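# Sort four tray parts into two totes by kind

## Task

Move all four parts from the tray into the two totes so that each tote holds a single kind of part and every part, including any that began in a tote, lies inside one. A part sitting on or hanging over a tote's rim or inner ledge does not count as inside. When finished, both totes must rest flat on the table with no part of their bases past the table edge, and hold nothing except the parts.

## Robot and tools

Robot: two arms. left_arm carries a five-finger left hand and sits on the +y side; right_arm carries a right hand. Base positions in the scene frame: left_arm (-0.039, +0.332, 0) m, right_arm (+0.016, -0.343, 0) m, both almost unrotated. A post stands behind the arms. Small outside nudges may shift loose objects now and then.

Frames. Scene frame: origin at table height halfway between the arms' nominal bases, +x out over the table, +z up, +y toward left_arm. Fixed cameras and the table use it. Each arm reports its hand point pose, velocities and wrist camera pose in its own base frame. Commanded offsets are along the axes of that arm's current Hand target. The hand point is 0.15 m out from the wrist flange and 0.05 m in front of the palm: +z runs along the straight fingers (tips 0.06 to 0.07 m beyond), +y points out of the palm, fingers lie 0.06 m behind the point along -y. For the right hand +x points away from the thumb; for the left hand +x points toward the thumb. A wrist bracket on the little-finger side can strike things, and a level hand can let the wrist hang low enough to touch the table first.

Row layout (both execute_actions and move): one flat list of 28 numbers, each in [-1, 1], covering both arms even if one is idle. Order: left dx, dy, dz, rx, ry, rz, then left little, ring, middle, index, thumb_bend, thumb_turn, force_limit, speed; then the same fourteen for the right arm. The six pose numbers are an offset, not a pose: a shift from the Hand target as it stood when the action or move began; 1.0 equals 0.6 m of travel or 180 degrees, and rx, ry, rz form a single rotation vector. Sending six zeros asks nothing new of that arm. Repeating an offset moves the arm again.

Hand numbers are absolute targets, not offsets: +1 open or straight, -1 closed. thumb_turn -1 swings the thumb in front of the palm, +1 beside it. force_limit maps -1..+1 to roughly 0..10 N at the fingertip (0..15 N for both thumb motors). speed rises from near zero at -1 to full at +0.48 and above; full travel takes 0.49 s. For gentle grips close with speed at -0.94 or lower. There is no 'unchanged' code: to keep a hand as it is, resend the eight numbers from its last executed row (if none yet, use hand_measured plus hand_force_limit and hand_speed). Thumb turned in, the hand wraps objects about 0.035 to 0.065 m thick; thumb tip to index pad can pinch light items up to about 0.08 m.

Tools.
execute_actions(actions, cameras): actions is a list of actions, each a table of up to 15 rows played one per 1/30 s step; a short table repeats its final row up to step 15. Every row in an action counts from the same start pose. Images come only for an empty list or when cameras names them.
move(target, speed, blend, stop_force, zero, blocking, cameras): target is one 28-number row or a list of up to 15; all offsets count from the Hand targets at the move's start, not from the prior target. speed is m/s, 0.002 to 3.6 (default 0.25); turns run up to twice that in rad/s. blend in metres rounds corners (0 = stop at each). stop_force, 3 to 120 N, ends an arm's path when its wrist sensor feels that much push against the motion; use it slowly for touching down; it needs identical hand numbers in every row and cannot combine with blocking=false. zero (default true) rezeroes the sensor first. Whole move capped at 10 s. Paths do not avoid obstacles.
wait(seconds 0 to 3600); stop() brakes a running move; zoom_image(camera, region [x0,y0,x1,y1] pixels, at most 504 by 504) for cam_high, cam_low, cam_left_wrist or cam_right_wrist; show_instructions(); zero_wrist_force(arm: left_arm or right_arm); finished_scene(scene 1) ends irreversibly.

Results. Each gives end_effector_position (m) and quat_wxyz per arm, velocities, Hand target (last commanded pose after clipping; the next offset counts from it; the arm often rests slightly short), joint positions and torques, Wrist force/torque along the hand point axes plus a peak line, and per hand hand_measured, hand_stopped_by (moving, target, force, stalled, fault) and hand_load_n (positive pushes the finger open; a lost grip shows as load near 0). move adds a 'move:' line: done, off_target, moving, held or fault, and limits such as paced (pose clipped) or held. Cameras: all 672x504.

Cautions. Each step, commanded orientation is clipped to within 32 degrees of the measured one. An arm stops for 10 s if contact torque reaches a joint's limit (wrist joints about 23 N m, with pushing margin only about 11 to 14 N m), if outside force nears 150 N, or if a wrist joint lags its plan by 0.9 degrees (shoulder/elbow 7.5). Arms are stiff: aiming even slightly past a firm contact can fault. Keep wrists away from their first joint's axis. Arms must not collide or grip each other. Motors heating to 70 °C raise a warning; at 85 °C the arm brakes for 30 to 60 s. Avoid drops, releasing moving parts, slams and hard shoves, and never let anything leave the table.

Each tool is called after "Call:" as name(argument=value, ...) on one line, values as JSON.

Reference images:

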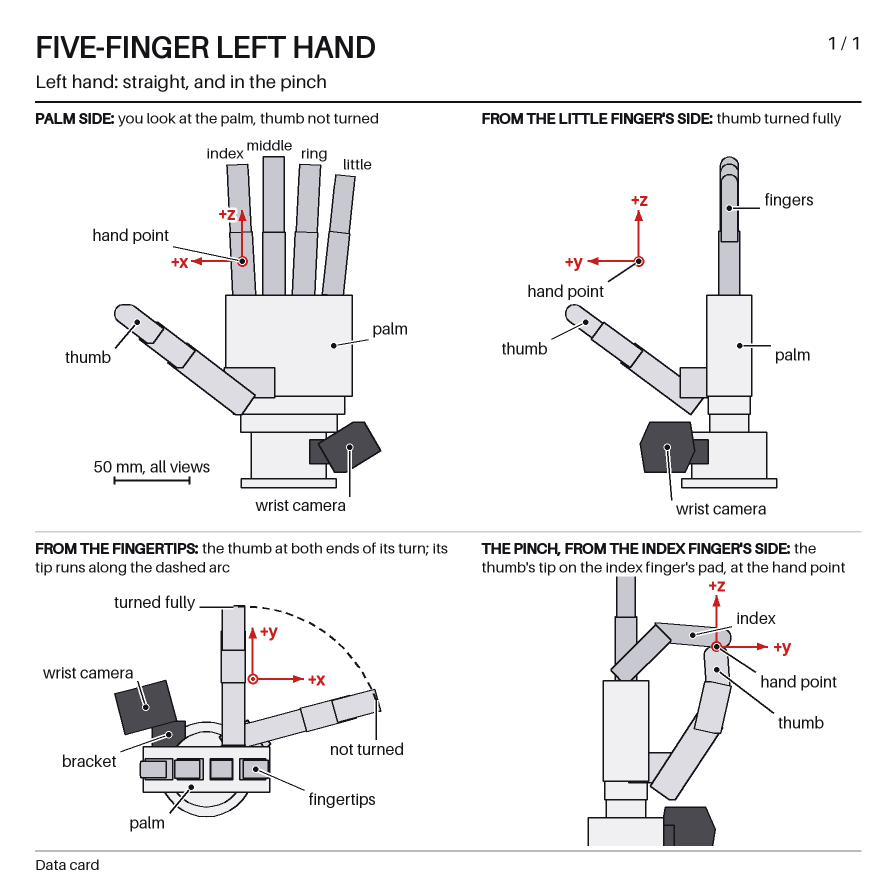

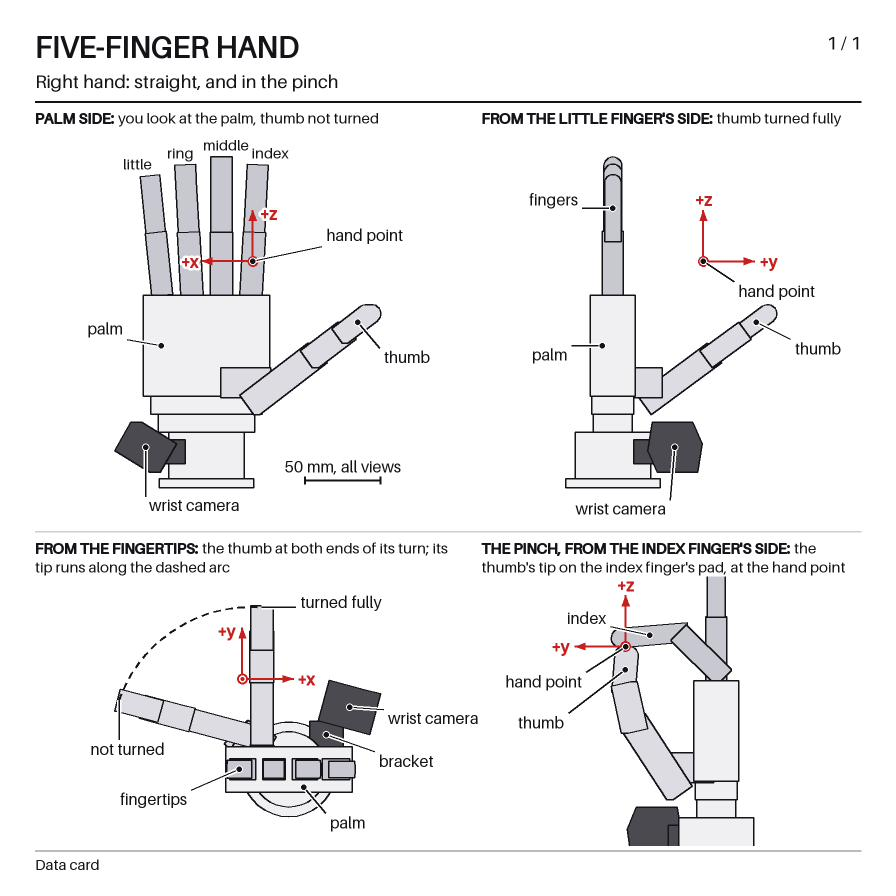

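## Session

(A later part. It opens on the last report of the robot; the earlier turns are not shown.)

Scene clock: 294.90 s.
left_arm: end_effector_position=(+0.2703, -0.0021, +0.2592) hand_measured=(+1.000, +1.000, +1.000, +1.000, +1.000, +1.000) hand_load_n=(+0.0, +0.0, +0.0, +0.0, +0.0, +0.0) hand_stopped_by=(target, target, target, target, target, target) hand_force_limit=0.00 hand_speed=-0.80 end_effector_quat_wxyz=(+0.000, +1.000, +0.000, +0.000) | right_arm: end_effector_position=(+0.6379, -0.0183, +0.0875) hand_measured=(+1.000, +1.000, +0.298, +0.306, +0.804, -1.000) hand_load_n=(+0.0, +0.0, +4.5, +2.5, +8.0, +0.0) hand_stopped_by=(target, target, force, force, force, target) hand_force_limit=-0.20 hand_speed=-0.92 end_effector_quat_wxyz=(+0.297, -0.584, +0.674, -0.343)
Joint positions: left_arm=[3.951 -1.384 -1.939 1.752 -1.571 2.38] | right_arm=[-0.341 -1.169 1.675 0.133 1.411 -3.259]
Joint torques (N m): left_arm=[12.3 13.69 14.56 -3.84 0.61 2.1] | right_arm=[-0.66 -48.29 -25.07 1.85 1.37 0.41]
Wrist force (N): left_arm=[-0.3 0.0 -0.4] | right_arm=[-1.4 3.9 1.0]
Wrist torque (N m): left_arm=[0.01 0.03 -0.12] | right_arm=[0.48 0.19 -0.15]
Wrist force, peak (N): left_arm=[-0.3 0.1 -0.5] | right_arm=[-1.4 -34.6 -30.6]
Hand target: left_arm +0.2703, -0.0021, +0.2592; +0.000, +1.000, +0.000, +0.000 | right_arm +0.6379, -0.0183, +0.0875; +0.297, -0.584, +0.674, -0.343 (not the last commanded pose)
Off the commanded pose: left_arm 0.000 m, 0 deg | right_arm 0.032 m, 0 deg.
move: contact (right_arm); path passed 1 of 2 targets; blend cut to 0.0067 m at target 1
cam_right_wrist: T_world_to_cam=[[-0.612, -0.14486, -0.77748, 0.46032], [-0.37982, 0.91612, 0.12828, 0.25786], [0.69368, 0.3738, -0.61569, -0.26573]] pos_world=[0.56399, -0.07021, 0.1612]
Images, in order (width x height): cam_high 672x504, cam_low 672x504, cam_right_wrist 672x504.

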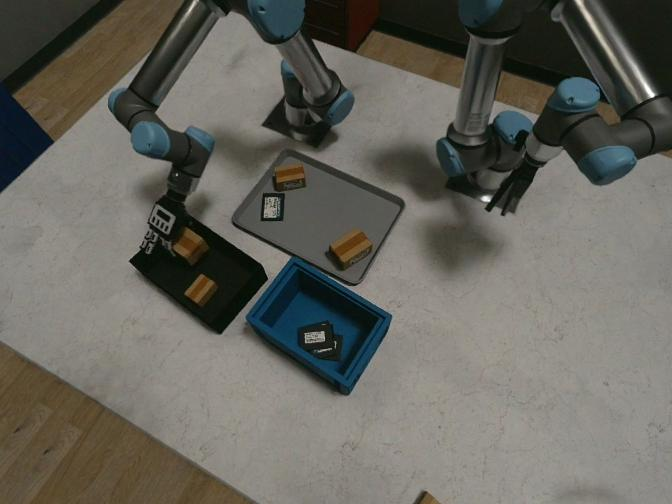

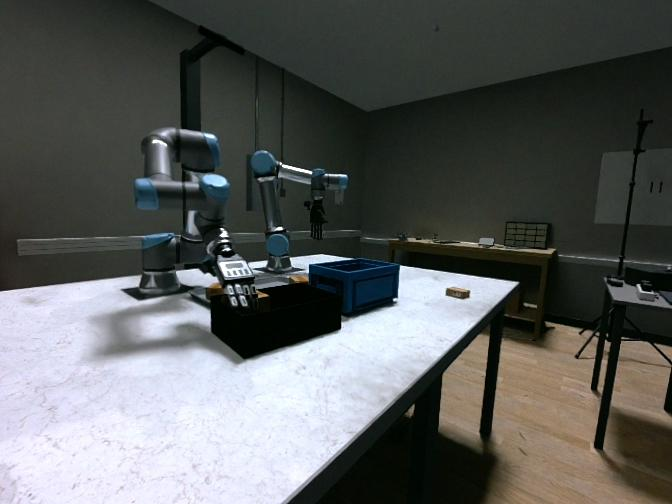

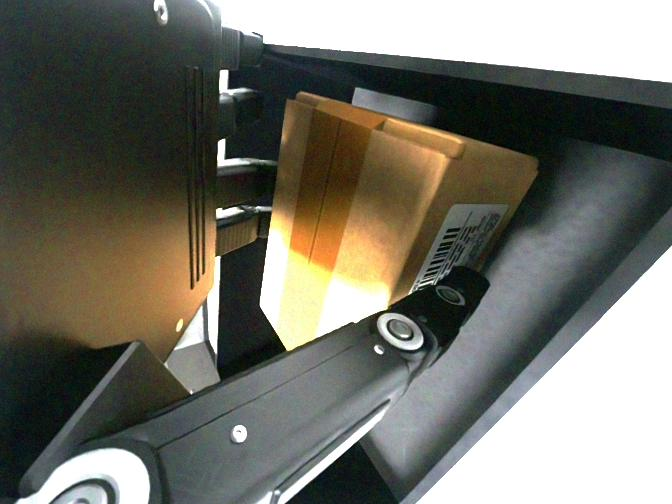

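Call:
move(target=[[0,0,0,0,0,0,1,1,1,1,1,1,0,-0.8,0,-0.0202,-0.0147,0,0,0,1,1,0.0,0.0,0.3,-1,-0.2,-0.92],[0,0,0,0,0,0,1,1,1,1,1,1,0,-0.8,-0.037,-0.015,-0.0217,0,0,0,1,1,0.0,0.0,0.3,-1,-0.2,-0.92],[0,0,0,0,0,0,1,1,1,1,1,1,0,-0.8,-0.037,0.049,0.0248,0,0,0,1,1,0.0,0.0,0.3,-1,-0.2,-0.92]], speed=0.04, blend=[0.004,0.004,0], stop_force=8, cameras=["cam_right_wrist","cam_high"])

Scene clock: 322.63 s.
left_arm: end_effector_position=(+0.2703, -0.0021, +0.2592) hand_measured=(+1.000, +1.000, +1.000, +1.000, +1.000, +1.000) hand_load_n=(+0.0, +0.0, +0.0, +0.0, +0.0, +0.0) hand_stopped_by=(target, target, target, target, target, target) hand_force_limit=0.00 hand_speed=-0.80 end_effector_quat_wxyz=(+0.000, +1.000, +0.000, +0.000) | right_arm: end_effector_position=(+0.6358, +0.0044, +0.0550) hand_measured=(+1.000, +1.000, +0.298, +0.306, +0.804, -1.000) hand_load_n=(+0.0, +0.0, +4.5, +2.5, +8.0, +0.0) hand_stopped_by=(target, target, force, force, force, target) hand_force_limit=-0.20 hand_speed=-0.92 end_effector_quat_wxyz=(+0.297, -0.584, +0.674, -0.343)
Joint positions: left_arm=[3.951 -1.384 -1.939 1.752 -1.571 2.38] | right_arm=[-0.295 -1.136 1.721 0.05 1.448 -3.231]
Joint torques (N m): left_arm=[11.72 16.47 14.31 -3.92 0.66 2.04] | right_arm=[7.63 -29.08 -11.96 -1.69 2.12 2.03]
Wrist force (N): left_arm=[-0.1 0.2 -0.4] | right_arm=[-1.4 3.5 0.9]
Wrist torque (N m): left_arm=[0.04 0.00 -0.11] | right_arm=[0.40 0.18 -0.16]
Wrist force, peak (N): left_arm=[-0.4 0.0 -0.4] | right_arm=[-1.3 4.4 1.1]
Hand target: left_arm +0.2703, -0.0021, +0.2592; +0.000, +1.000, +0.000, +0.000 | right_arm +0.6358, +0.0044, +0.0550; +0.297, -0.584, +0.674, -0.343
Off the commanded pose: left_arm 0.000 m, 0 deg | right_arm 0.000 m, 0 deg.
move: done
cam_right_wrist: T_world_to_cam=[[-0.612, -0.14486, -0.77748, 0.43706], [-0.37982, 0.91612, 0.12828, 0.24043], [0.69368, 0.3738, -0.61569, -0.29277]] pos_world=[0.56189, -0.04751, 0.1287]
Images, in order (width x height): cam_high 672x504, cam_right_wrist 672x504.

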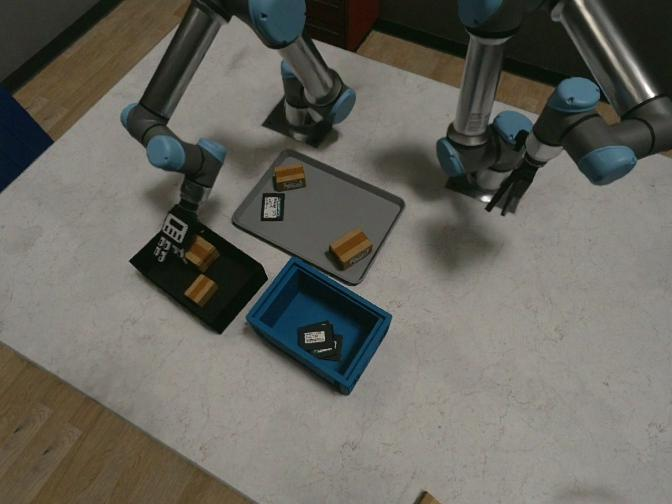

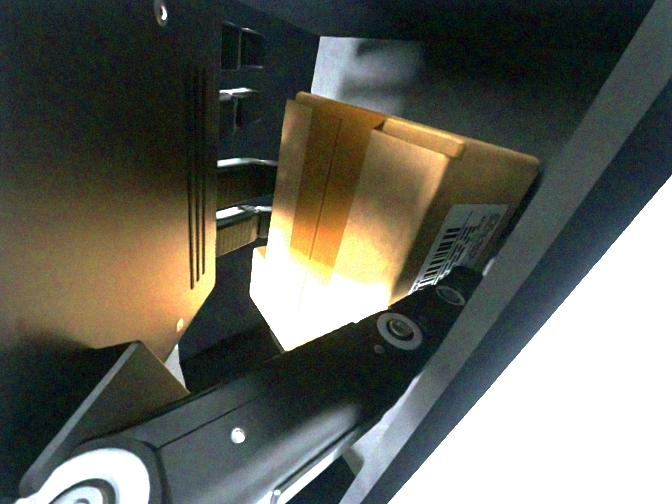

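Call:
move(target=[0,0,0,0,0,0,1,1,1,1,1,1,0,-0.8,0,0.0297,0.0216,0,0,0,1,1,0.0,0.0,0.3,-1,-0.2,-0.92], speed=0.01, stop_force=4, cameras=["cam_right_wrist"])

Scene clock: 327.70 s.
left_arm: end_effector_position=(+0.2703, -0.0021, +0.2592) hand_measured=(+1.000, +1.000, +1.000, +1.000, +1.000, +1.000) hand_load_n=(+0.0, +0.0, +0.0, +0.0, +0.0, +0.0) hand_stopped_by=(target, target, target, target, target, target) hand_force_limit=0.00 hand_speed=-0.80 end_effector_quat_wxyz=(+0.000, +1.000, +0.000, +0.000) | right_arm: end_effector_position=(+0.6358, +0.0044, +0.0440) hand_measured=(+1.000, +1.000, +0.298, +0.306, +0.804, -1.000) hand_load_n=(+0.0, +0.0, +5.0, +3.0, +7.5, +0.5) hand_stopped_by=(target, target, force, force, force, target) hand_force_limit=-0.20 hand_speed=-0.92 end_effector_quat_wxyz=(+0.297, -0.584, +0.674, -0.343)
Joint positions: left_arm=[3.951 -1.384 -1.939 1.752 -1.571 2.38] | right_arm=[-0.295 -1.121 1.732 0.024 1.448 -3.231]
Joint torques (N m): left_arm=[11.66 16.89 14.98 -3.81 0.65 1.91] | right_arm=[5.51 -48.72 -25.24 1.61 1.8 1.08]
Wrist force (N): left_arm=[-0.3 0.3 -0.2] | right_arm=[-1.2 3.7 1.0]
Wrist torque (N m): left_arm=[0.05 0.03 -0.12] | right_arm=[0.45 0.12 -0.13]
Wrist force, peak (N): left_arm=[-0.4 0.0 -0.5] | right_arm=[-1.1 4.0 0.9]
Hand target: left_arm +0.2703, -0.0021, +0.2592; +0.000, +1.000, +0.000, +0.000 | right_arm +0.6358, +0.0044, +0.0440; +0.297, -0.584, +0.674, -0.343 (not the last commanded pose)
Off the commanded pose: left_arm 0.000 m, 0 deg | right_arm 0.011 m, 0 deg.
move: contact (right_arm)
cam_right_wrist: T_world_to_cam=[[-0.61195, -0.14483, -0.77752, 0.4284], [-0.37983, 0.91612, 0.12829, 0.24186], [0.69372, 0.37383, -0.61563, -0.29963]] pos_world=[0.56189, -0.04751, 0.1176]

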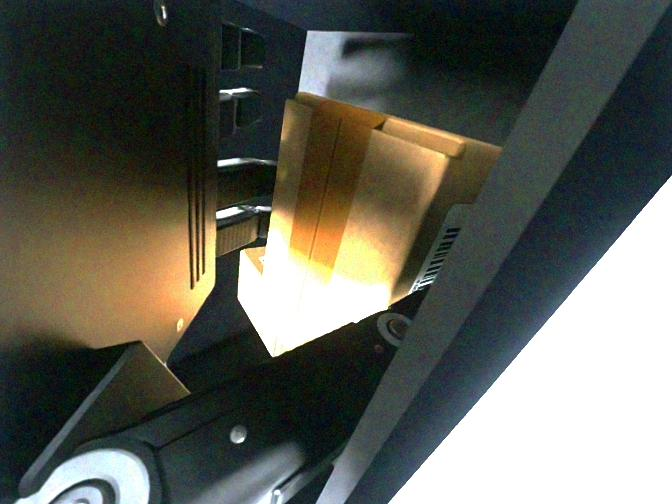

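Call:
move(target=[0,0,0,0,0,0,1,1,1,1,1,1,0,-0.8,0,0.0067,0.0049,0,0,0,1,1,0.0,0.0,0.3,-1,-0.2,-0.92], speed=0.004, stop_force=5, zero=false, cameras=["cam_right_wrist","cam_low"])

Scene clock: 335.03 s.
left_arm: end_effector_position=(+0.2703, -0.0021, +0.2592) hand_measured=(+1.000, +1.000, +1.000, +1.000, +1.000, +1.000) hand_load_n=(+0.0, +0.0, +0.0, +0.0, +0.0, +0.0) hand_stopped_by=(target, target, target, target, target, target) hand_force_limit=0.00 hand_speed=-0.80 end_effector_quat_wxyz=(+0.000, +1.000, +0.000, +0.000) | right_arm: end_effector_position=(+0.6359, +0.0044, +0.0436) hand_measured=(+1.000, +1.000, +0.298, +0.306, +0.804, -1.000) hand_load_n=(+0.0, +0.0, +4.5, +2.0, +8.0, +0.0) hand_stopped_by=(target, target, force, force, force, target) hand_force_limit=-0.20 hand_speed=-0.92 end_effector_quat_wxyz=(+0.297, -0.584, +0.674, -0.343)
Joint positions: left_arm=[3.951 -1.384 -1.939 1.752 -1.571 2.38] | right_arm=[-0.295 -1.12 1.732 0.023 1.448 -3.231]
Joint torques (N m): left_arm=[12.03 17.24 14.68 -3.79 0.66 1.88] | right_arm=[5.53 -47.77 -24.01 1.48 1.84 1.35]
Wrist force (N): left_arm=[0.0 0.1 -0.1] | right_arm=[-1.3 1.7 -1.9]
Wrist torque (N m): left_arm=[0.01 -0.02 -0.10] | right_arm=[0.32 0.14 -0.14]
Wrist force, peak (N): left_arm=[-0.3 0.2 -0.6] | right_arm=[-2.1 -3.2 -6.2]
Hand target: left_arm +0.2703, -0.0021, +0.2592; +0.000, +1.000, +0.000, +0.000 | right_arm +0.6359, +0.0044, +0.0436; +0.297, -0.584, +0.674, -0.343 (not the last commanded pose)
Off the commanded pose: left_arm 0.000 m, 0 deg | right_arm 0.005 m, 0 deg.
move: contact (right_arm)
cam_right_wrist: T_world_to_cam=[[-0.61174, -0.14496, -0.77767, 0.42805], [-0.37985, 0.91615, 0.12803, 0.24199], [0.6939, 0.37371, -0.6155, -0.30007]] pos_world=[0.56199, -0.04751, 0.11721]
Images, in order (width x height): cam_low 672x504, cam_right_wrist 672x504.

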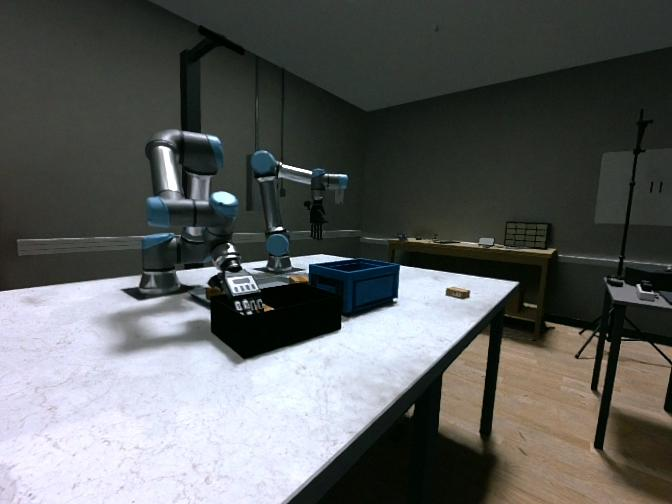

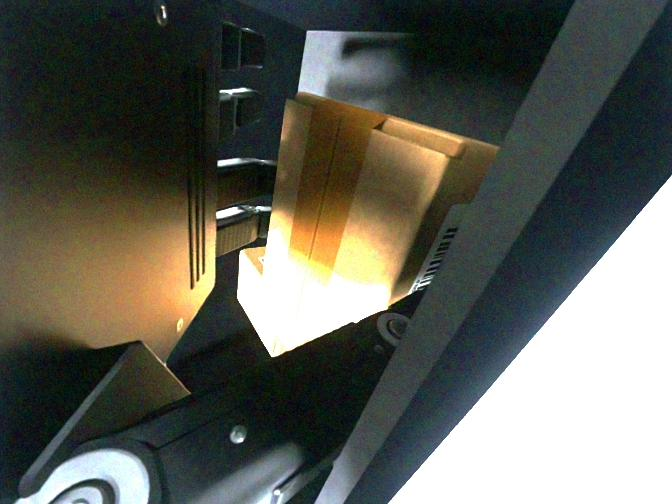

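Call:
move(target=[[0,0,0,0,0,0,1,1,1,1,1,1,0,-0.8,0,-0.0162,-0.0118,0,0,0,1,1,0.0,0.0,0.3,-1,-0.2,-0.92],[0,0,0,0,0,0,1,1,1,1,1,1,0,-0.8,0,-0.026,0.0017,0,0,0,1,1,0.0,0.0,0.3,-1,-0.2,-0.92]], speed=0.04, cameras=["cam_high"])

Call:
move(target=[0,0,0,0,0,0,1,1,1,1,1,1,0,-0.8,0,0.027,0.0196,0,0,0,1,1,0.0,0.0,0.3,-1,-0.2,-0.92], speed=0.008, stop_force=4, cameras=["cam_right_wrist"])

Scene clock: 349.90 s.
left_arm: end_effector_position=(+0.2703, -0.0021, +0.2592) hand_measured=(+1.000, +1.000, +1.000, +1.000, +1.000, +1.000) hand_load_n=(+0.0, +0.0, +0.0, +0.0, +0.0, +0.0) hand_stopped_by=(target, target, target, target, target, target) hand_force_limit=0.00 hand_speed=-0.80 end_effector_quat_wxyz=(+0.000, +1.000, +0.000, +0.000) | right_arm: end_effector_position=(+0.6457, +0.0030, +0.0556) hand_measured=(+1.000, +1.000, +0.298, +0.306, +0.804, -1.000) hand_load_n=(+0.0, +0.0, +4.5, +2.5, +7.5, +0.5) hand_stopped_by=(target, target, force, force, force, target) hand_force_limit=-0.20 hand_speed=-0.92 end_effector_quat_wxyz=(+0.297, -0.584, +0.674, -0.343)
Joint positions: left_arm=[3.951 -1.384 -1.939 1.752 -1.571 2.38] | right_arm=[-0.292 -1.116 1.689 0.062 1.451 -3.229]
Joint torques (N m): left_arm=[11.92 17.49 15.06 -3.84 0.64 1.82] | right_arm=[8.59 -30.36 -23.22 1.9 2.09 2.13]
Wrist force (N): left_arm=[0.0 0.1 -0.4] | right_arm=[-0.8 3.7 0.9]
Wrist torque (N m): left_arm=[0.04 -0.02 -0.10] | right_arm=[0.43 0.08 -0.12]
Wrist force, peak (N): left_arm=[-0.3 0.2 -0.6] | right_arm=[-0.8 4.3 0.6]
Hand target: left_arm +0.2703, -0.0021, +0.2592; +0.000, +1.000, +0.000, +0.000 | right_arm +0.6458, +0.0029, +0.0556; +0.297, -0.584, +0.674, -0.343
Off the commanded pose: left_arm 0.000 m, 0 deg | right_arm 0.000 m, 0 deg.
move: done

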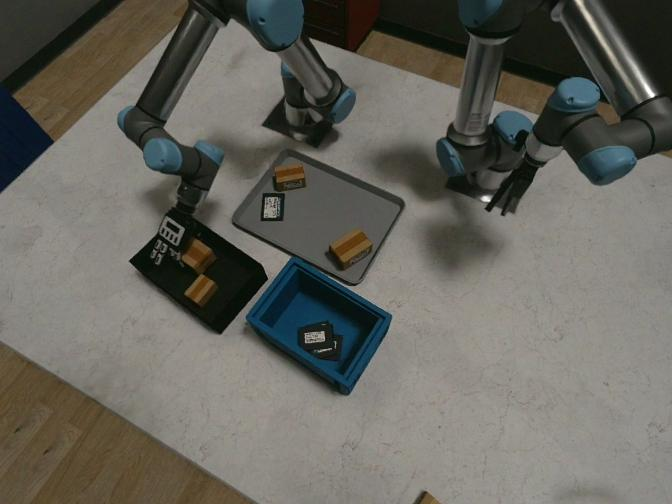

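Scene clock: 352.70 s.
left_arm: end_effector_position=(+0.2703, -0.0021, +0.2592) hand_measured=(+1.000, +1.000, +1.000, +1.000, +1.000, +1.000) hand_load_n=(+0.0, +0.0, +0.0, +0.0, -0.5, +0.0) hand_stopped_by=(target, target, target, target, target, target) hand_force_limit=0.00 hand_speed=-0.80 end_effector_quat_wxyz=(+0.000, +1.000, +0.000, +0.000) | right_arm: end_effector_position=(+0.6458, +0.0029, +0.0437) hand_measured=(+1.000, +1.000, +0.298, +0.306, +0.804, -1.000) hand_load_n=(+0.0, +0.0, +5.0, +2.5, +7.5, +0.0) hand_stopped_by=(target, target, force, force, force, target) hand_force_limit=-0.20 hand_speed=-0.92 end_effector_quat_wxyz=(+0.297, -0.584, +0.674, -0.343)
Joint positions: left_arm=[3.951 -1.384 -1.939 1.752 -1.571 2.38] | right_arm=[-0.291 -1.1 1.7 0.035 1.451 -3.229]
Joint torques (N m): left_arm=[11.67 17.09 14.63 -3.9 0.71 1.89] | right_arm=[5.96 -49.37 -24.29 1.51 1.73 1.7]
Wrist force (N): left_arm=[-0.1 0.2 -0.3] | right_arm=[-1.1 3.3 0.6]
Wrist torque (N m): left_arm=[0.04 -0.01 -0.11] | right_arm=[0.41 0.12 -0.14]
Wrist force, peak (N): left_arm=[-0.4 0.0 -0.6] | right_arm=[-1.6 -2.9 -6.5]
Hand target: left_arm +0.2703, -0.0021, +0.2592; +0.000, +1.000, +0.000, +0.000 | right_arm +0.6458, +0.0029, +0.0437; +0.297, -0.584, +0.674, -0.343 (not the last commanded pose)
Off the commanded pose: left_arm 0.000 m, 0 deg | right_arm 0.008 m, 0 deg.
move: contact (right_arm)
cam_right_wrist: T_world_to_cam=[[-0.61174, -0.14496, -0.77767, 0.43406], [-0.37985, 0.91615, 0.12803, 0.24701], [0.6939, 0.37371, -0.6155, -0.30629]] pos_world=[0.57189, -0.04891, 0.11741]

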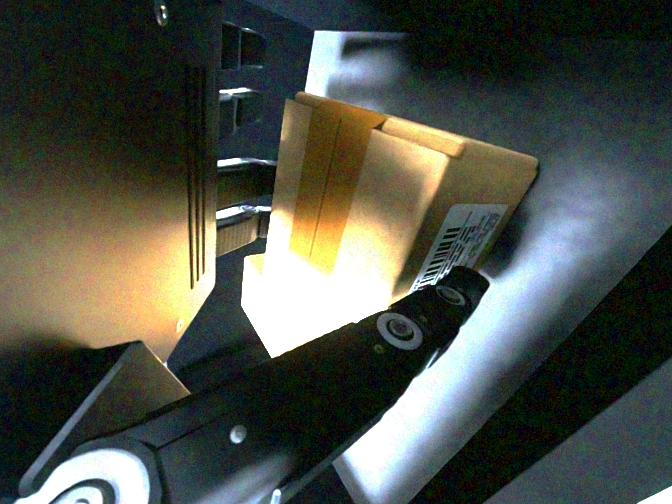

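Call:
move(target=[[0,0,0,0,0,0,1,1,1,1,1,1,0,-0.8,0,-0.004,-0.003,0,0,0,1,1,0.0,0.0,0.3,-1,-0.2,-0.92],[0,0,0,0,0,0,1,1,1,1,1,1,0,-0.8,0,0.0008,-0.0097,0,0,0,1,1,0.0,0.0,0.3,-1,-0.2,-0.92]], speed=0.02)

Call:
move(target=[0,0,0,0,0,0,1,1,1,1,1,1,0,-0.8,0,0.01,0.0073,0,0,0,1,1,0.0,0.0,0.3,-1,-0.2,-0.92], speed=0.006, stop_force=3.5, cameras=["cam_right_wrist"])

Scene clock: 359.93 s.
left_arm: end_effector_position=(+0.2703, -0.0021, +0.2592) hand_measured=(+1.000, +1.000, +1.000, +1.000, +1.000, +1.000) hand_load_n=(+0.0, +0.0, +0.0, +0.0, +0.0, +0.0) hand_stopped_by=(target, target, target, target, target, target) hand_force_limit=0.00 hand_speed=-0.80 end_effector_quat_wxyz=(+0.000, +1.000, +0.000, +0.000) | right_arm: end_effector_position=(+0.6410, +0.0036, +0.0468) hand_measured=(+1.000, +1.000, +0.298, +0.306, +0.804, -1.000) hand_load_n=(+0.0, +0.0, +5.0, +2.5, +7.5, +0.0) hand_stopped_by=(target, target, force, force, force, target) hand_force_limit=-0.20 hand_speed=-0.92 end_effector_quat_wxyz=(+0.297, -0.584, +0.674, -0.343)
Joint positions: left_arm=[3.951 -1.384 -1.939 1.752 -1.571 2.38] | right_arm=[-0.293 -1.114 1.713 0.036 1.45 -3.23]
Joint torques (N m): left_arm=[11.79 17.03 14.79 -3.82 0.63 1.81] | right_arm=[-8.4 -49.3 -10.73 -1.64 -2.19 -1.63]
Wrist force (N): left_arm=[-0.1 0.2 -0.3] | right_arm=[-0.9 3.8 1.0]
Wrist torque (N m): left_arm=[0.03 0.00 -0.11] | right_arm=[0.46 0.07 -0.12]
Wrist force, peak (N): left_arm=[0.1 0.2 -0.6] | right_arm=[-1.0 4.1 0.9]
Hand target: left_arm +0.2703, -0.0021, +0.2592; +0.000, +1.000, +0.000, +0.000 | right_arm +0.6409, +0.0037, +0.0468; +0.297, -0.584, +0.674, -0.343
Off the commanded pose: left_arm 0.000 m, 0 deg | right_arm 0.000 m, 0 deg.
move: done

Scene clock: 361.83 s.
left_arm: end_effector_position=(+0.2703, -0.0021, +0.2592) hand_measured=(+1.000, +1.000, +1.000, +1.000, +1.000, +1.000) hand_load_n=(+0.0, +0.0, +0.0, +0.0, +0.0, +0.0) hand_stopped_by=(target, target, target, target, target, target) hand_force_limit=0.00 hand_speed=-0.80 end_effector_quat_wxyz=(+0.000, +1.000, +0.000, +0.000) | right_arm: end_effector_position=(+0.6409, +0.0037, +0.0436) hand_measured=(+1.000, +1.000, +0.298, +0.306, +0.804, -1.000) hand_load_n=(+0.0, +0.0, +4.5, +2.5, +7.5, +0.0) hand_stopped_by=(target, target, force, force, force, target) hand_force_limit=-0.20 hand_speed=-0.92 end_effector_quat_wxyz=(+0.297, -0.584, +0.674, -0.343)
Joint positions: left_arm=[3.951 -1.384 -1.939 1.752 -1.571 2.38] | right_arm=[-0.293 -1.11 1.716 0.029 1.45 -3.23]
Joint torques (N m): left_arm=[11.32 17.14 14.91 -3.91 0.59 1.76] | right_arm=[-8.39 -47.74 -23.56 1.46 -2.15 -1.53]
Wrist force (N): left_arm=[-0.2 0.3 -0.3] | right_arm=[-1.2 1.8 -1.7]
Wrist torque (N m): left_arm=[0.05 0.01 -0.12] | right_arm=[0.34 0.15 -0.15]
Wrist force, peak (N): left_arm=[-0.4 0.0 -0.5] | right_arm=[-2.3 -3.5 -6.9]
Hand target: left_arm +0.2703, -0.0021, +0.2592; +0.000, +1.000, +0.000, +0.000 | right_arm +0.6409, +0.0037, +0.0436; +0.297, -0.584, +0.674, -0.343 (not the last commanded pose)
Off the commanded pose: left_arm 0.000 m, 0 deg | right_arm 0.004 m, 0 deg.
move: contact (right_arm)
cam_right_wrist: T_world_to_cam=[[-0.61174, -0.14496, -0.77767, 0.43108], [-0.37985, 0.91615, 0.12803, 0.24452], [0.6939, 0.37371, -0.6155, -0.30321]] pos_world=[0.56699, -0.04821, 0.11731]

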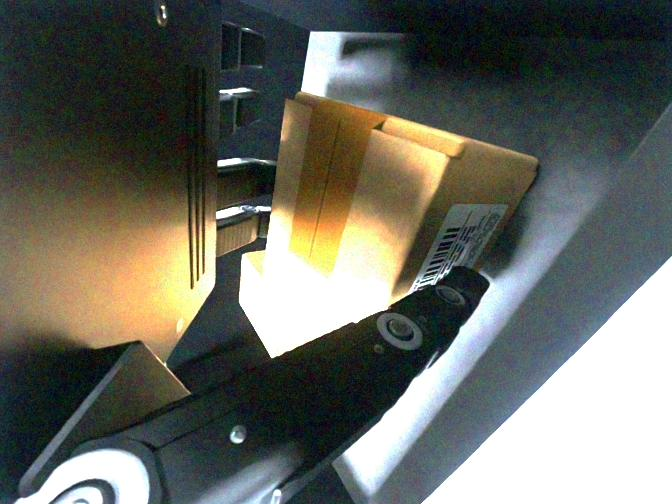

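Call:
move(target=[0,0,0,0,0,0,1,1,1,1,1,1,0,-0.8,0,0,0,0,0,0,1,1,0.56,0.56,0.95,-1,-0.2,-0.9], cameras=["cam_right_wrist"])

Scene clock: 364.97 s.
left_arm: end_effector_position=(+0.2703, -0.0021, +0.2592) hand_measured=(+1.000, +1.000, +1.000, +1.000, +1.000, +1.000) hand_load_n=(+0.5, +0.0, +0.0, +0.0, +0.0, +0.0) hand_stopped_by=(target, target, target, target, target, target) hand_force_limit=0.00 hand_speed=-0.80 end_effector_quat_wxyz=(+0.000, +1.000, +0.000, +0.000) | right_arm: end_effector_position=(+0.6409, +0.0037, +0.0436) hand_measured=(+1.000, +1.000, +0.560, +0.560, +0.950, -1.000) hand_load_n=(-0.5, -0.5, +0.0, +0.0, +0.5, +0.0) hand_stopped_by=(target, target, target, target, target, target) hand_force_limit=-0.20 hand_speed=-0.90 end_effector_quat_wxyz=(+0.297, -0.584, +0.674, -0.343)
Joint positions: left_arm=[3.951 -1.384 -1.939 1.752 -1.571 2.38] | right_arm=[-0.293 -1.11 1.716 0.029 1.45 -3.23]
Joint torques (N m): left_arm=[11.16 17.36 14.96 -3.79 0.63 1.73] | right_arm=[-7.79 -47.12 -23.3 1.56 -2.18 -1.6]
Wrist force (N): left_arm=[-0.3 0.0 -0.3] | right_arm=[-0.9 2.1 0.1]
Wrist torque (N m): left_arm=[0.02 0.02 -0.11] | right_arm=[0.33 0.08 -0.14]
Wrist force, peak (N): left_arm=[-0.3 -0.1 -0.5] | right_arm=[-0.9 2.9 0.2]
Hand target: left_arm +0.2703, -0.0021, +0.2592; +0.000, +1.000, +0.000, +0.000 | right_arm +0.6409, +0.0037, +0.0436; +0.297, -0.584, +0.674, -0.343
Off the commanded pose: left_arm 0.000 m, 0 deg | right_arm 0.000 m, 0 deg.
move: done
cam_right_wrist: T_world_to_cam=[[-0.61174, -0.14496, -0.77767, 0.43108], [-0.37985, 0.91615, 0.12803, 0.24452], [0.6939, 0.37371, -0.6155, -0.30321]] pos_world=[0.56699, -0.04821, 0.11731]

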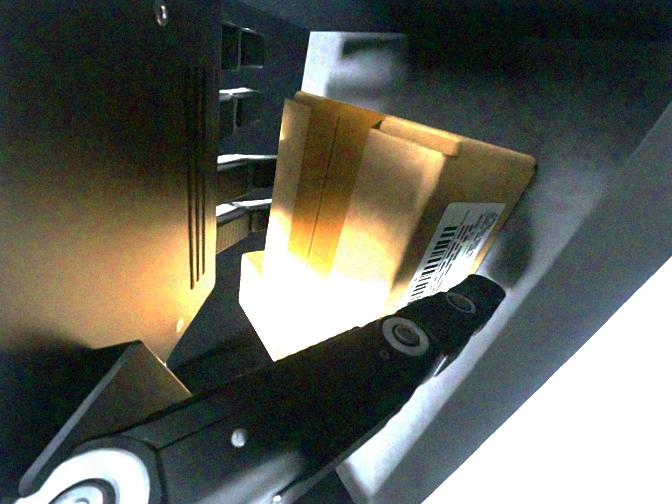

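Call:
move(target=[[0,0,0,0,0,0,1,1,1,1,1,1,0,-0.8,0,-0.184,-0.1337,0,0,0,1,1,0.56,0.56,0.95,-1,-0.2,-0.9],[0,0,0,0,0,0,1,1,1,1,1,1,0,-0.8,-0.5717,0.1275,-0.5052,0,-0.3178,-0.2310,1,1,0.7,0.7,1,-1,-0.2,-0.5]], speed=[0.12,0.25], blend=[0.03,0], cameras=["all"])

Scene clock: 380.73 s.
left_arm: end_effector_position=(+0.2703, -0.0021, +0.2592) hand_measured=(+1.000, +1.000, +1.000, +1.000, +1.000, +1.000) hand_load_n=(+0.0, +0.0, +0.0, +0.0, +0.0, +0.0) hand_stopped_by=(target, target, target, target, target, target) hand_force_limit=0.00 hand_speed=-0.80 end_effector_quat_wxyz=(+0.000, +1.000, +0.000, +0.000) | right_arm: end_effector_position=(+0.4027, +0.3846, +0.1602) hand_measured=(+1.000, +1.000, +0.700, +0.700, +1.000, -1.000) hand_load_n=(+0.0, +0.0, -0.5, +0.0, +0.0, +0.0) hand_stopped_by=(target, target, target, target, target, target) hand_force_limit=-0.20 hand_speed=-0.50 end_effector_quat_wxyz=(-0.441, +0.866, -0.212, +0.107)
Joint positions: left_arm=[3.951 -1.384 -1.939 1.752 -1.571 2.38] | right_arm=[0.236 -1.315 1.71 0.442 0.914 -3.736]
Joint torques (N m): left_arm=[11.62 16.88 14.68 -3.82 0.55 1.57] | right_arm=[8.59 -20.68 -25.37 2.65 -3.37 -1.99]
Wrist force (N): left_arm=[-0.2 0.1 -0.4] | right_arm=[-1.1 2.3 0.2]
Wrist torque (N m): left_arm=[0.03 0.01 -0.11] | right_arm=[0.38 0.13 0.01]
Wrist force, peak (N): left_arm=[-0.4 0.0 -0.5] | right_arm=[-0.9 2.8 0.2]
Hand target: left_arm +0.2703, -0.0021, +0.2592; +0.000, +1.000, +0.000, +0.000 | right_arm +0.4027, +0.3846, +0.1602; -0.441, +0.866, -0.212, +0.107
Off the commanded pose: left_arm 0.000 m, 0 deg | right_arm 0.000 m, 0 deg.
move: done
cam_left_wrist: T_world_to_cam=[[0.28504, 0.95632, 0.06479, -0.09992], [0.81256, -0.27694, 0.51288, -0.35313], [0.50842, -0.09355, -0.85601, 0.19458]] pos_world=[0.2165, 0.01597, 0.35415]
cam_right_wrist: T_world_to_cam=[[-0.06569, -0.6246, -0.77818, 0.39578], [-0.9901, -0.05612, 0.12862, 0.4098], [-0.12401, 0.77893, -0.61473, -0.0351]] pos_world=[0.42739, 0.29754, 0.2337]

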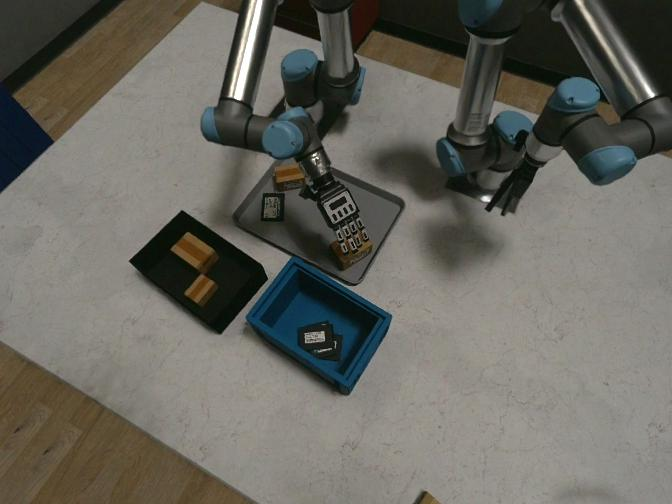

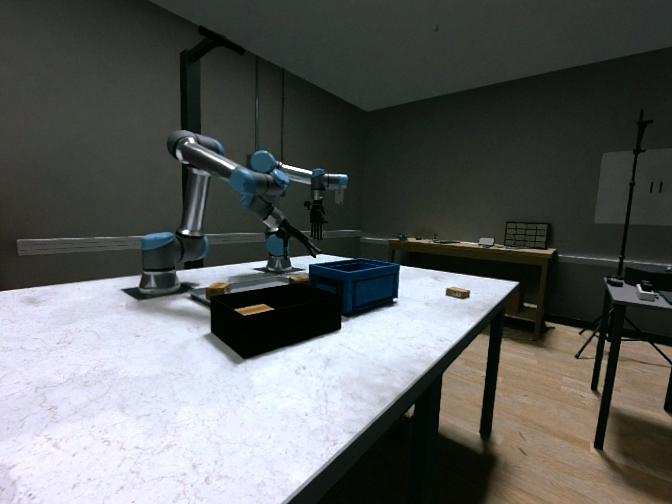

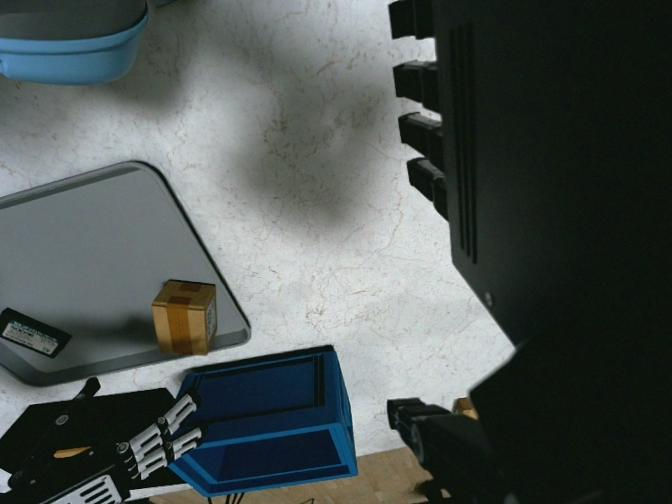

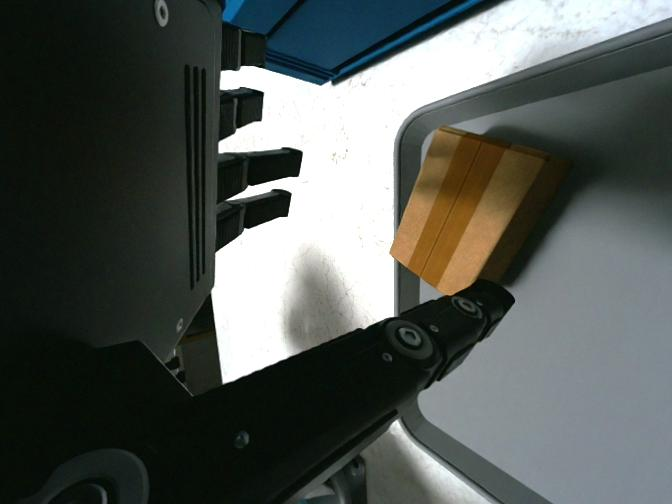

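Call:
zoom_image(camera="cam_right_wrist", region=[360, 80, 620, 320])

Call:
zoom_image(camera="cam_high", region=[120, 200, 280, 340])

Scaled by 1.938 from the camera's image (finer frame: 960x720).

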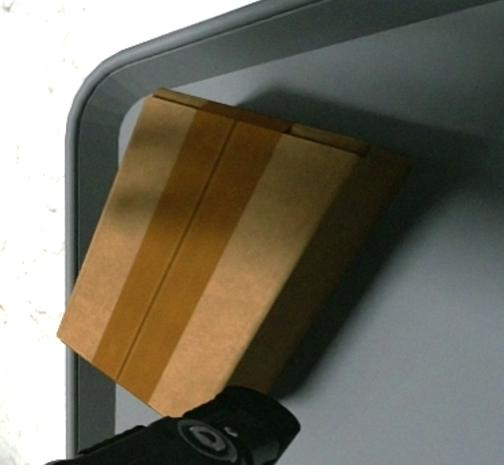

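Scaled by 3.150 from the camera's image (finer frame: 960x720).

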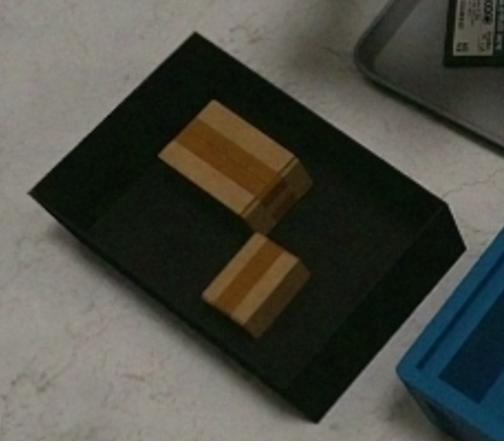

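Call:
move(target=[[0,0,0,0,0,0,1,1,1,1,1,1,0,-0.8,0.0015,-0.011,0.015,0,0.0045,0.0033,1,1,0.6,0.6,1,-1,-0.2,-0.5],[0,0,0,0,0,0,1,1,1,1,1,1,0,-0.8,0.0015,0.1497,0.1318,0,0.0045,0.0033,1,1,0.6,0.6,1,-1,-0.2,-0.5]], speed=0.07, blend=[0.01,0], stop_force=8, cameras=["cam_right_wrist","cam_high"])

Scene clock: 399.60 s.
left_arm: end_effector_position=(+0.2703, -0.0021, +0.2592) hand_measured=(+1.000, +1.000, +1.000, +1.000, +1.000, +1.000) hand_load_n=(+0.0, +0.0, +0.0, +0.0, +0.0, +0.0) hand_stopped_by=(target, target, target, target, target, target) hand_force_limit=0.00 hand_speed=-0.80 end_effector_quat_wxyz=(+0.000, +1.000, +0.000, +0.000) | right_arm: end_effector_position=(+0.4086, +0.3940, +0.0410) hand_measured=(+1.000, +1.000, +0.600, +0.600, +1.000, -1.000) hand_load_n=(+0.0, +0.0, +0.0, +0.0, +0.0, +0.0) hand_stopped_by=(target, target, target, target, target, target) hand_force_limit=-0.20 hand_speed=-0.50 end_effector_quat_wxyz=(-0.440, +0.864, -0.219, +0.111)
Joint positions: left_arm=[3.951 -1.384 -1.939 1.752 -1.571 2.38] | right_arm=[0.26 -1.156 1.835 0.136 0.942 -3.698]
Joint torques (N m): left_arm=[11.24 16.97 14.62 -3.87 0.67 1.41] | right_arm=[7.58 -25.42 -10.1 -1 1.53 2.1]
Wrist force (N): left_arm=[-0.3 0.0 -0.3] | right_arm=[-1.2 2.2 0.1]
Wrist torque (N m): left_arm=[0.02 0.02 -0.11] | right_arm=[0.37 0.15 -0.15]
Wrist force, peak (N): left_arm=[-0.3 0.0 -0.7] | right_arm=[-1.1 2.7 0.3]
Hand target: left_arm +0.2703, -0.0021, +0.2592; +0.000, +1.000, +0.000, +0.000 | right_arm +0.4086, +0.3940, +0.0410; -0.440, +0.864, -0.219, +0.111
Off the commanded pose: left_arm 0.000 m, 0 deg | right_arm 0.000 m, 0 deg.
move: done; blend cut to 0.0056 m at target 1
cam_right_wrist: T_world_to_cam=[[-0.07666, -0.62335, -0.77817, 0.31342], [-0.99093, -0.03879, 0.12869, 0.42486], [-0.1104, 0.78098, -0.61472, -0.12138]] pos_world=[0.43163, 0.30664, 0.1146]
Images, in order (width x height): cam_high 672x504, cam_right_wrist 672x504.

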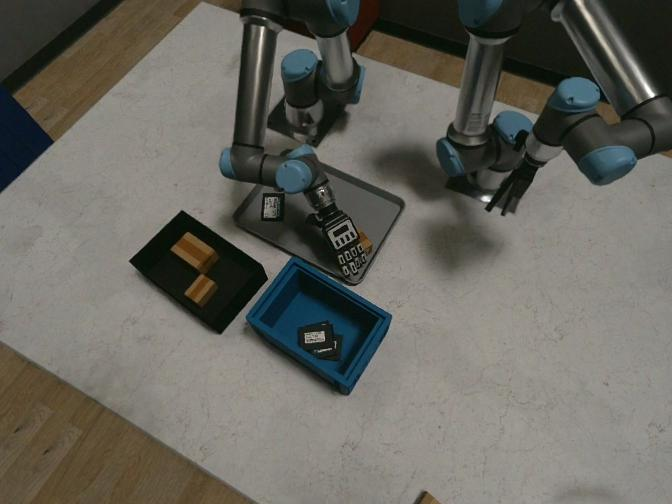

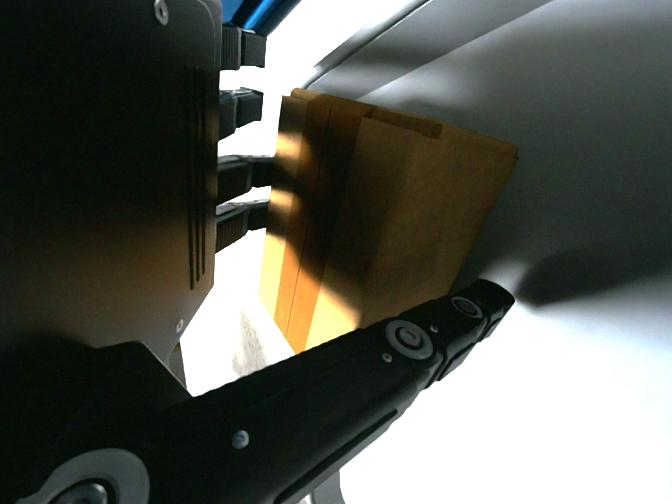

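Call:
move(target=[0,0,0,0,0,0,1,1,1,1,1,1,0,-0.8,0,0,0,0,0,0,1,1,0.0,0.0,0.3,-1,-0.2,-0.92])

Call:
move(target=[0,0,0,0,0,0,1,1,1,1,1,1,0,-0.8,0,-0.0404,-0.0294,0,0,0,1,1,0.0,0.0,0.3,-1,-0.2,-0.92], speed=0.05, cameras=["cam_right_wrist"])

Scene clock: 404.17 s.
left_arm: end_effector_position=(+0.2703, -0.0021, +0.2592) hand_measured=(+1.000, +1.000, +1.000, +1.000, +1.000, +1.000) hand_load_n=(+0.0, +0.0, +0.0, +0.0, +0.0, +0.0) hand_stopped_by=(target, target, target, target, target, target) hand_force_limit=0.00 hand_speed=-0.80 end_effector_quat_wxyz=(+0.000, +1.000, +0.000, +0.000) | right_arm: end_effector_position=(+0.4086, +0.3940, +0.0410) hand_measured=(+1.000, +1.000, +0.272, +0.266, +0.824, -1.000) hand_load_n=(+0.0, +0.0, +4.0, +5.0, +6.5, +0.5) hand_stopped_by=(target, target, force, force, force, target) hand_force_limit=-0.20 hand_speed=-0.92 end_effector_quat_wxyz=(-0.440, +0.864, -0.219, +0.111)
Joint positions: left_arm=[3.951 -1.384 -1.939 1.752 -1.571 2.38] | right_arm=[0.26 -1.156 1.835 0.136 0.942 -3.698]
Joint torques (N m): left_arm=[10.67 17.17 15.18 -3.84 0.6 1.39] | right_arm=[7.04 -25.61 -9.61 0.69 1.55 1.81]
Wrist force (N): left_arm=[-0.1 0.3 -0.5] | right_arm=[-1.2 -1.3 -1.4]
Wrist torque (N m): left_arm=[0.07 0.00 -0.12] | right_arm=[0.22 0.17 -0.17]
Wrist force, peak (N): left_arm=[-0.4 0.2 -0.5] | right_arm=[-1.3 -2.4 -0.6]
Hand target: left_arm +0.2703, -0.0021, +0.2592; +0.000, +1.000, +0.000, +0.000 | right_arm +0.4086, +0.3940, +0.0410; -0.440, +0.864, -0.219, +0.111
Off the commanded pose: left_arm 0.000 m, 0 deg | right_arm 0.000 m, 0 deg.
move: done

Scene clock: 405.30 s.
left_arm: end_effector_position=(+0.2703, -0.0021, +0.2592) hand_measured=(+1.000, +1.000, +1.000, +1.000, +1.000, +1.000) hand_load_n=(+0.0, +0.0, +0.0, +0.0, +0.0, +0.0) hand_stopped_by=(target, target, target, target, target, target) hand_force_limit=0.00 hand_speed=-0.80 end_effector_quat_wxyz=(+0.000, +1.000, +0.000, +0.000) | right_arm: end_effector_position=(+0.4085, +0.3941, +0.0709) hand_measured=(+1.000, +1.000, +0.272, +0.266, +0.824, -1.000) hand_load_n=(+0.0, +0.0, +3.5, +4.5, +7.0, +0.0) hand_stopped_by=(target, target, force, force, force, target) hand_force_limit=-0.20 hand_speed=-0.92 end_effector_quat_wxyz=(-0.440, +0.864, -0.219, +0.111)
Joint positions: left_arm=[3.951 -1.384 -1.939 1.752 -1.571 2.38] | right_arm=[0.26 -1.2 1.806 0.209 0.942 -3.698]
Joint torques (N m): left_arm=[10.75 17.4 15.18 -3.87 0.64 1.35] | right_arm=[-6.58 -44.55 -23.12 2.67 -0.09 -1.76]
Wrist force (N): left_arm=[-0.2 0.1 -0.2] | right_arm=[-0.9 3.8 1.2]
Wrist torque (N m): left_arm=[0.02 0.01 -0.11] | right_arm=[0.43 0.10 -0.13]
Wrist force, peak (N): left_arm=[-0.3 0.2 -0.6] | right_arm=[-1.1 4.0 1.5]
Hand target: left_arm +0.2703, -0.0021, +0.2592; +0.000, +1.000, +0.000, +0.000 | right_arm +0.4086, +0.3940, +0.0710; -0.440, +0.864, -0.219, +0.111
Off the commanded pose: left_arm 0.000 m, 0 deg | right_arm 0.000 m, 0 deg.
move: done
cam_right_wrist: T_world_to_cam=[[-0.0766, -0.62335, -0.77818, 0.33658], [-0.99093, -0.03882, 0.12864, 0.42104], [-0.1104, 0.78098, -0.61472, -0.10306]] pos_world=[0.43163, 0.30664, 0.1444]

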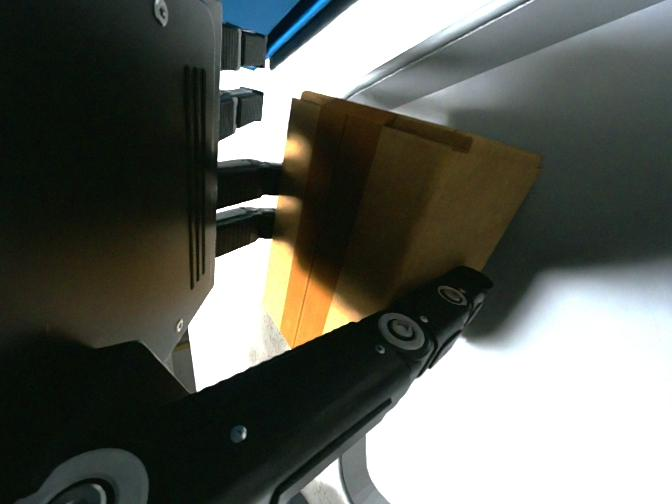

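Call:
move(target=[[0,0,0,0,0,0,1,1,1,1,1,1,0,-0.8,0,-0.1605,-0.1166,0,0,0,1,1,0.0,0.0,0.3,-1,-0.2,-0.92],[0,0,0,0,0,0,1,1,1,1,1,1,0,-0.8,0.564,-0.0673,-0.2448,0,0.3133,0.2277,1,1,0.0,0.0,0.3,-1,-0.2,-0.92]], speed=0.2, blend=[0.03,0], cameras=["cam_right_wrist","cam_high"])

Scene clock: 428.87 s.
left_arm: end_effector_position=(+0.2703, -0.0021, +0.2592) hand_measured=(+1.000, +1.000, +1.000, +1.000, +1.000, +1.000) hand_load_n=(+0.0, +0.0, +0.0, +0.0, +0.0, +0.0) hand_stopped_by=(target, target, target, target, target, target) hand_force_limit=0.00 hand_speed=-0.80 end_effector_quat_wxyz=(+0.000, +1.000, +0.000, +0.000) | right_arm: end_effector_position=(+0.6607, +0.1491, +0.1898) hand_measured=(+1.000, +1.000, +0.272, +0.266, +0.824, -1.000) hand_load_n=(+0.0, +0.0, +3.5, +4.0, +6.5, +0.0) hand_stopped_by=(target, target, force, force, force, target) hand_force_limit=-0.20 hand_speed=-0.92 end_effector_quat_wxyz=(+0.297, -0.584, +0.674, -0.343)
Joint positions: left_arm=[3.951 -1.384 -1.939 1.752 -1.571 2.38] | right_arm=[0.018 -1.159 1.38 0.415 1.701 -3.046]
Joint torques (N m): left_arm=[10.16 17.34 14.58 -3.81 0.58 1.21] | right_arm=[-8.6 -31.36 -27.59 1.74 2.5 2.11]
Wrist force (N): left_arm=[-0.2 0.0 -0.2] | right_arm=[-0.7 3.7 1.3]
Wrist torque (N m): left_arm=[0.01 0.01 -0.11] | right_arm=[0.40 0.06 -0.12]
Wrist force, peak (N): left_arm=[-0.5 0.0 -0.6] | right_arm=[-1.1 4.8 1.7]
Hand target: left_arm +0.2703, -0.0021, +0.2592; +0.000, +1.000, +0.000, +0.000 | right_arm +0.6608, +0.1491, +0.1898; +0.297, -0.584, +0.674, -0.343
Off the commanded pose: left_arm 0.000 m, 0 deg | right_arm 0.000 m, 0 deg.
move: done
cam_right_wrist: T_world_to_cam=[[-0.61168, -0.14524, -0.77766, 0.57788], [-0.38026, 0.91598, 0.12803, 0.10039], [0.69372, 0.37402, -0.61552, -0.28129]] pos_world=[0.58679, 0.09719, 0.26341]
Images, in order (width x height): cam_high 672x504, cam_right_wrist 672x504.

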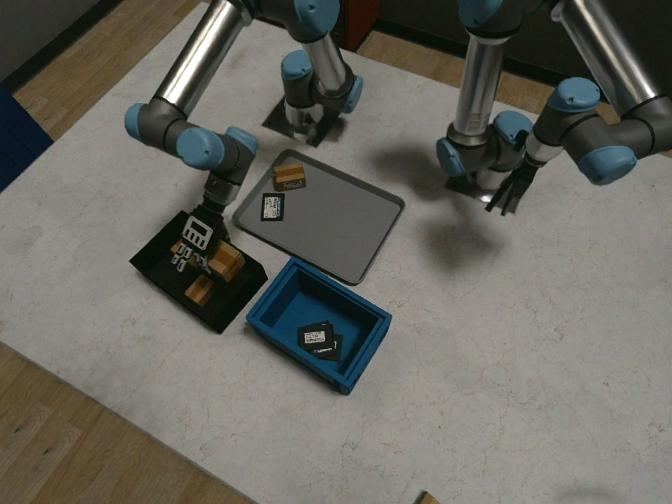

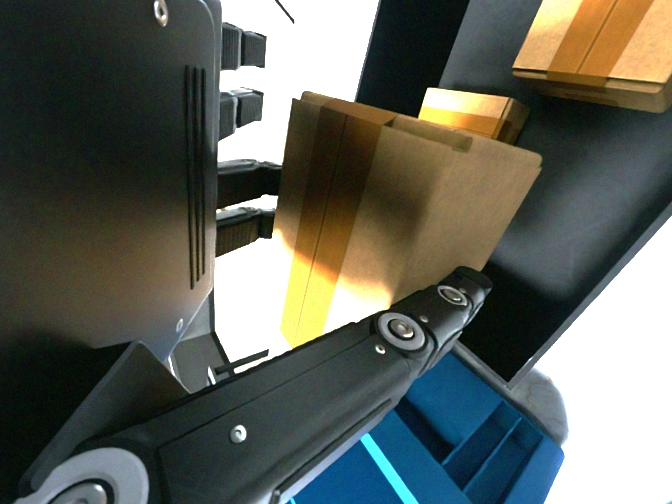

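Call:
zoom_image(camera="cam_right_wrist", region=[400, 0, 672, 200])

Call:
zoom_image(camera="cam_right_wrist", region=[440, 250, 672, 430])

Scaled by 1.853 from the camera's image (finer frame: 960x720).

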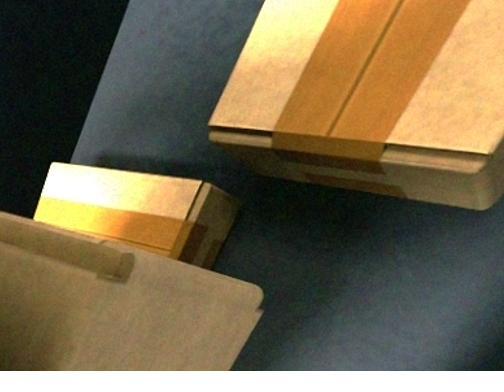

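Scaled by 2.172 from the camera's image (finer frame: 960x720).

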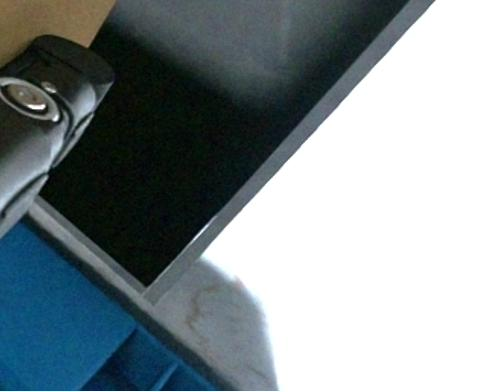

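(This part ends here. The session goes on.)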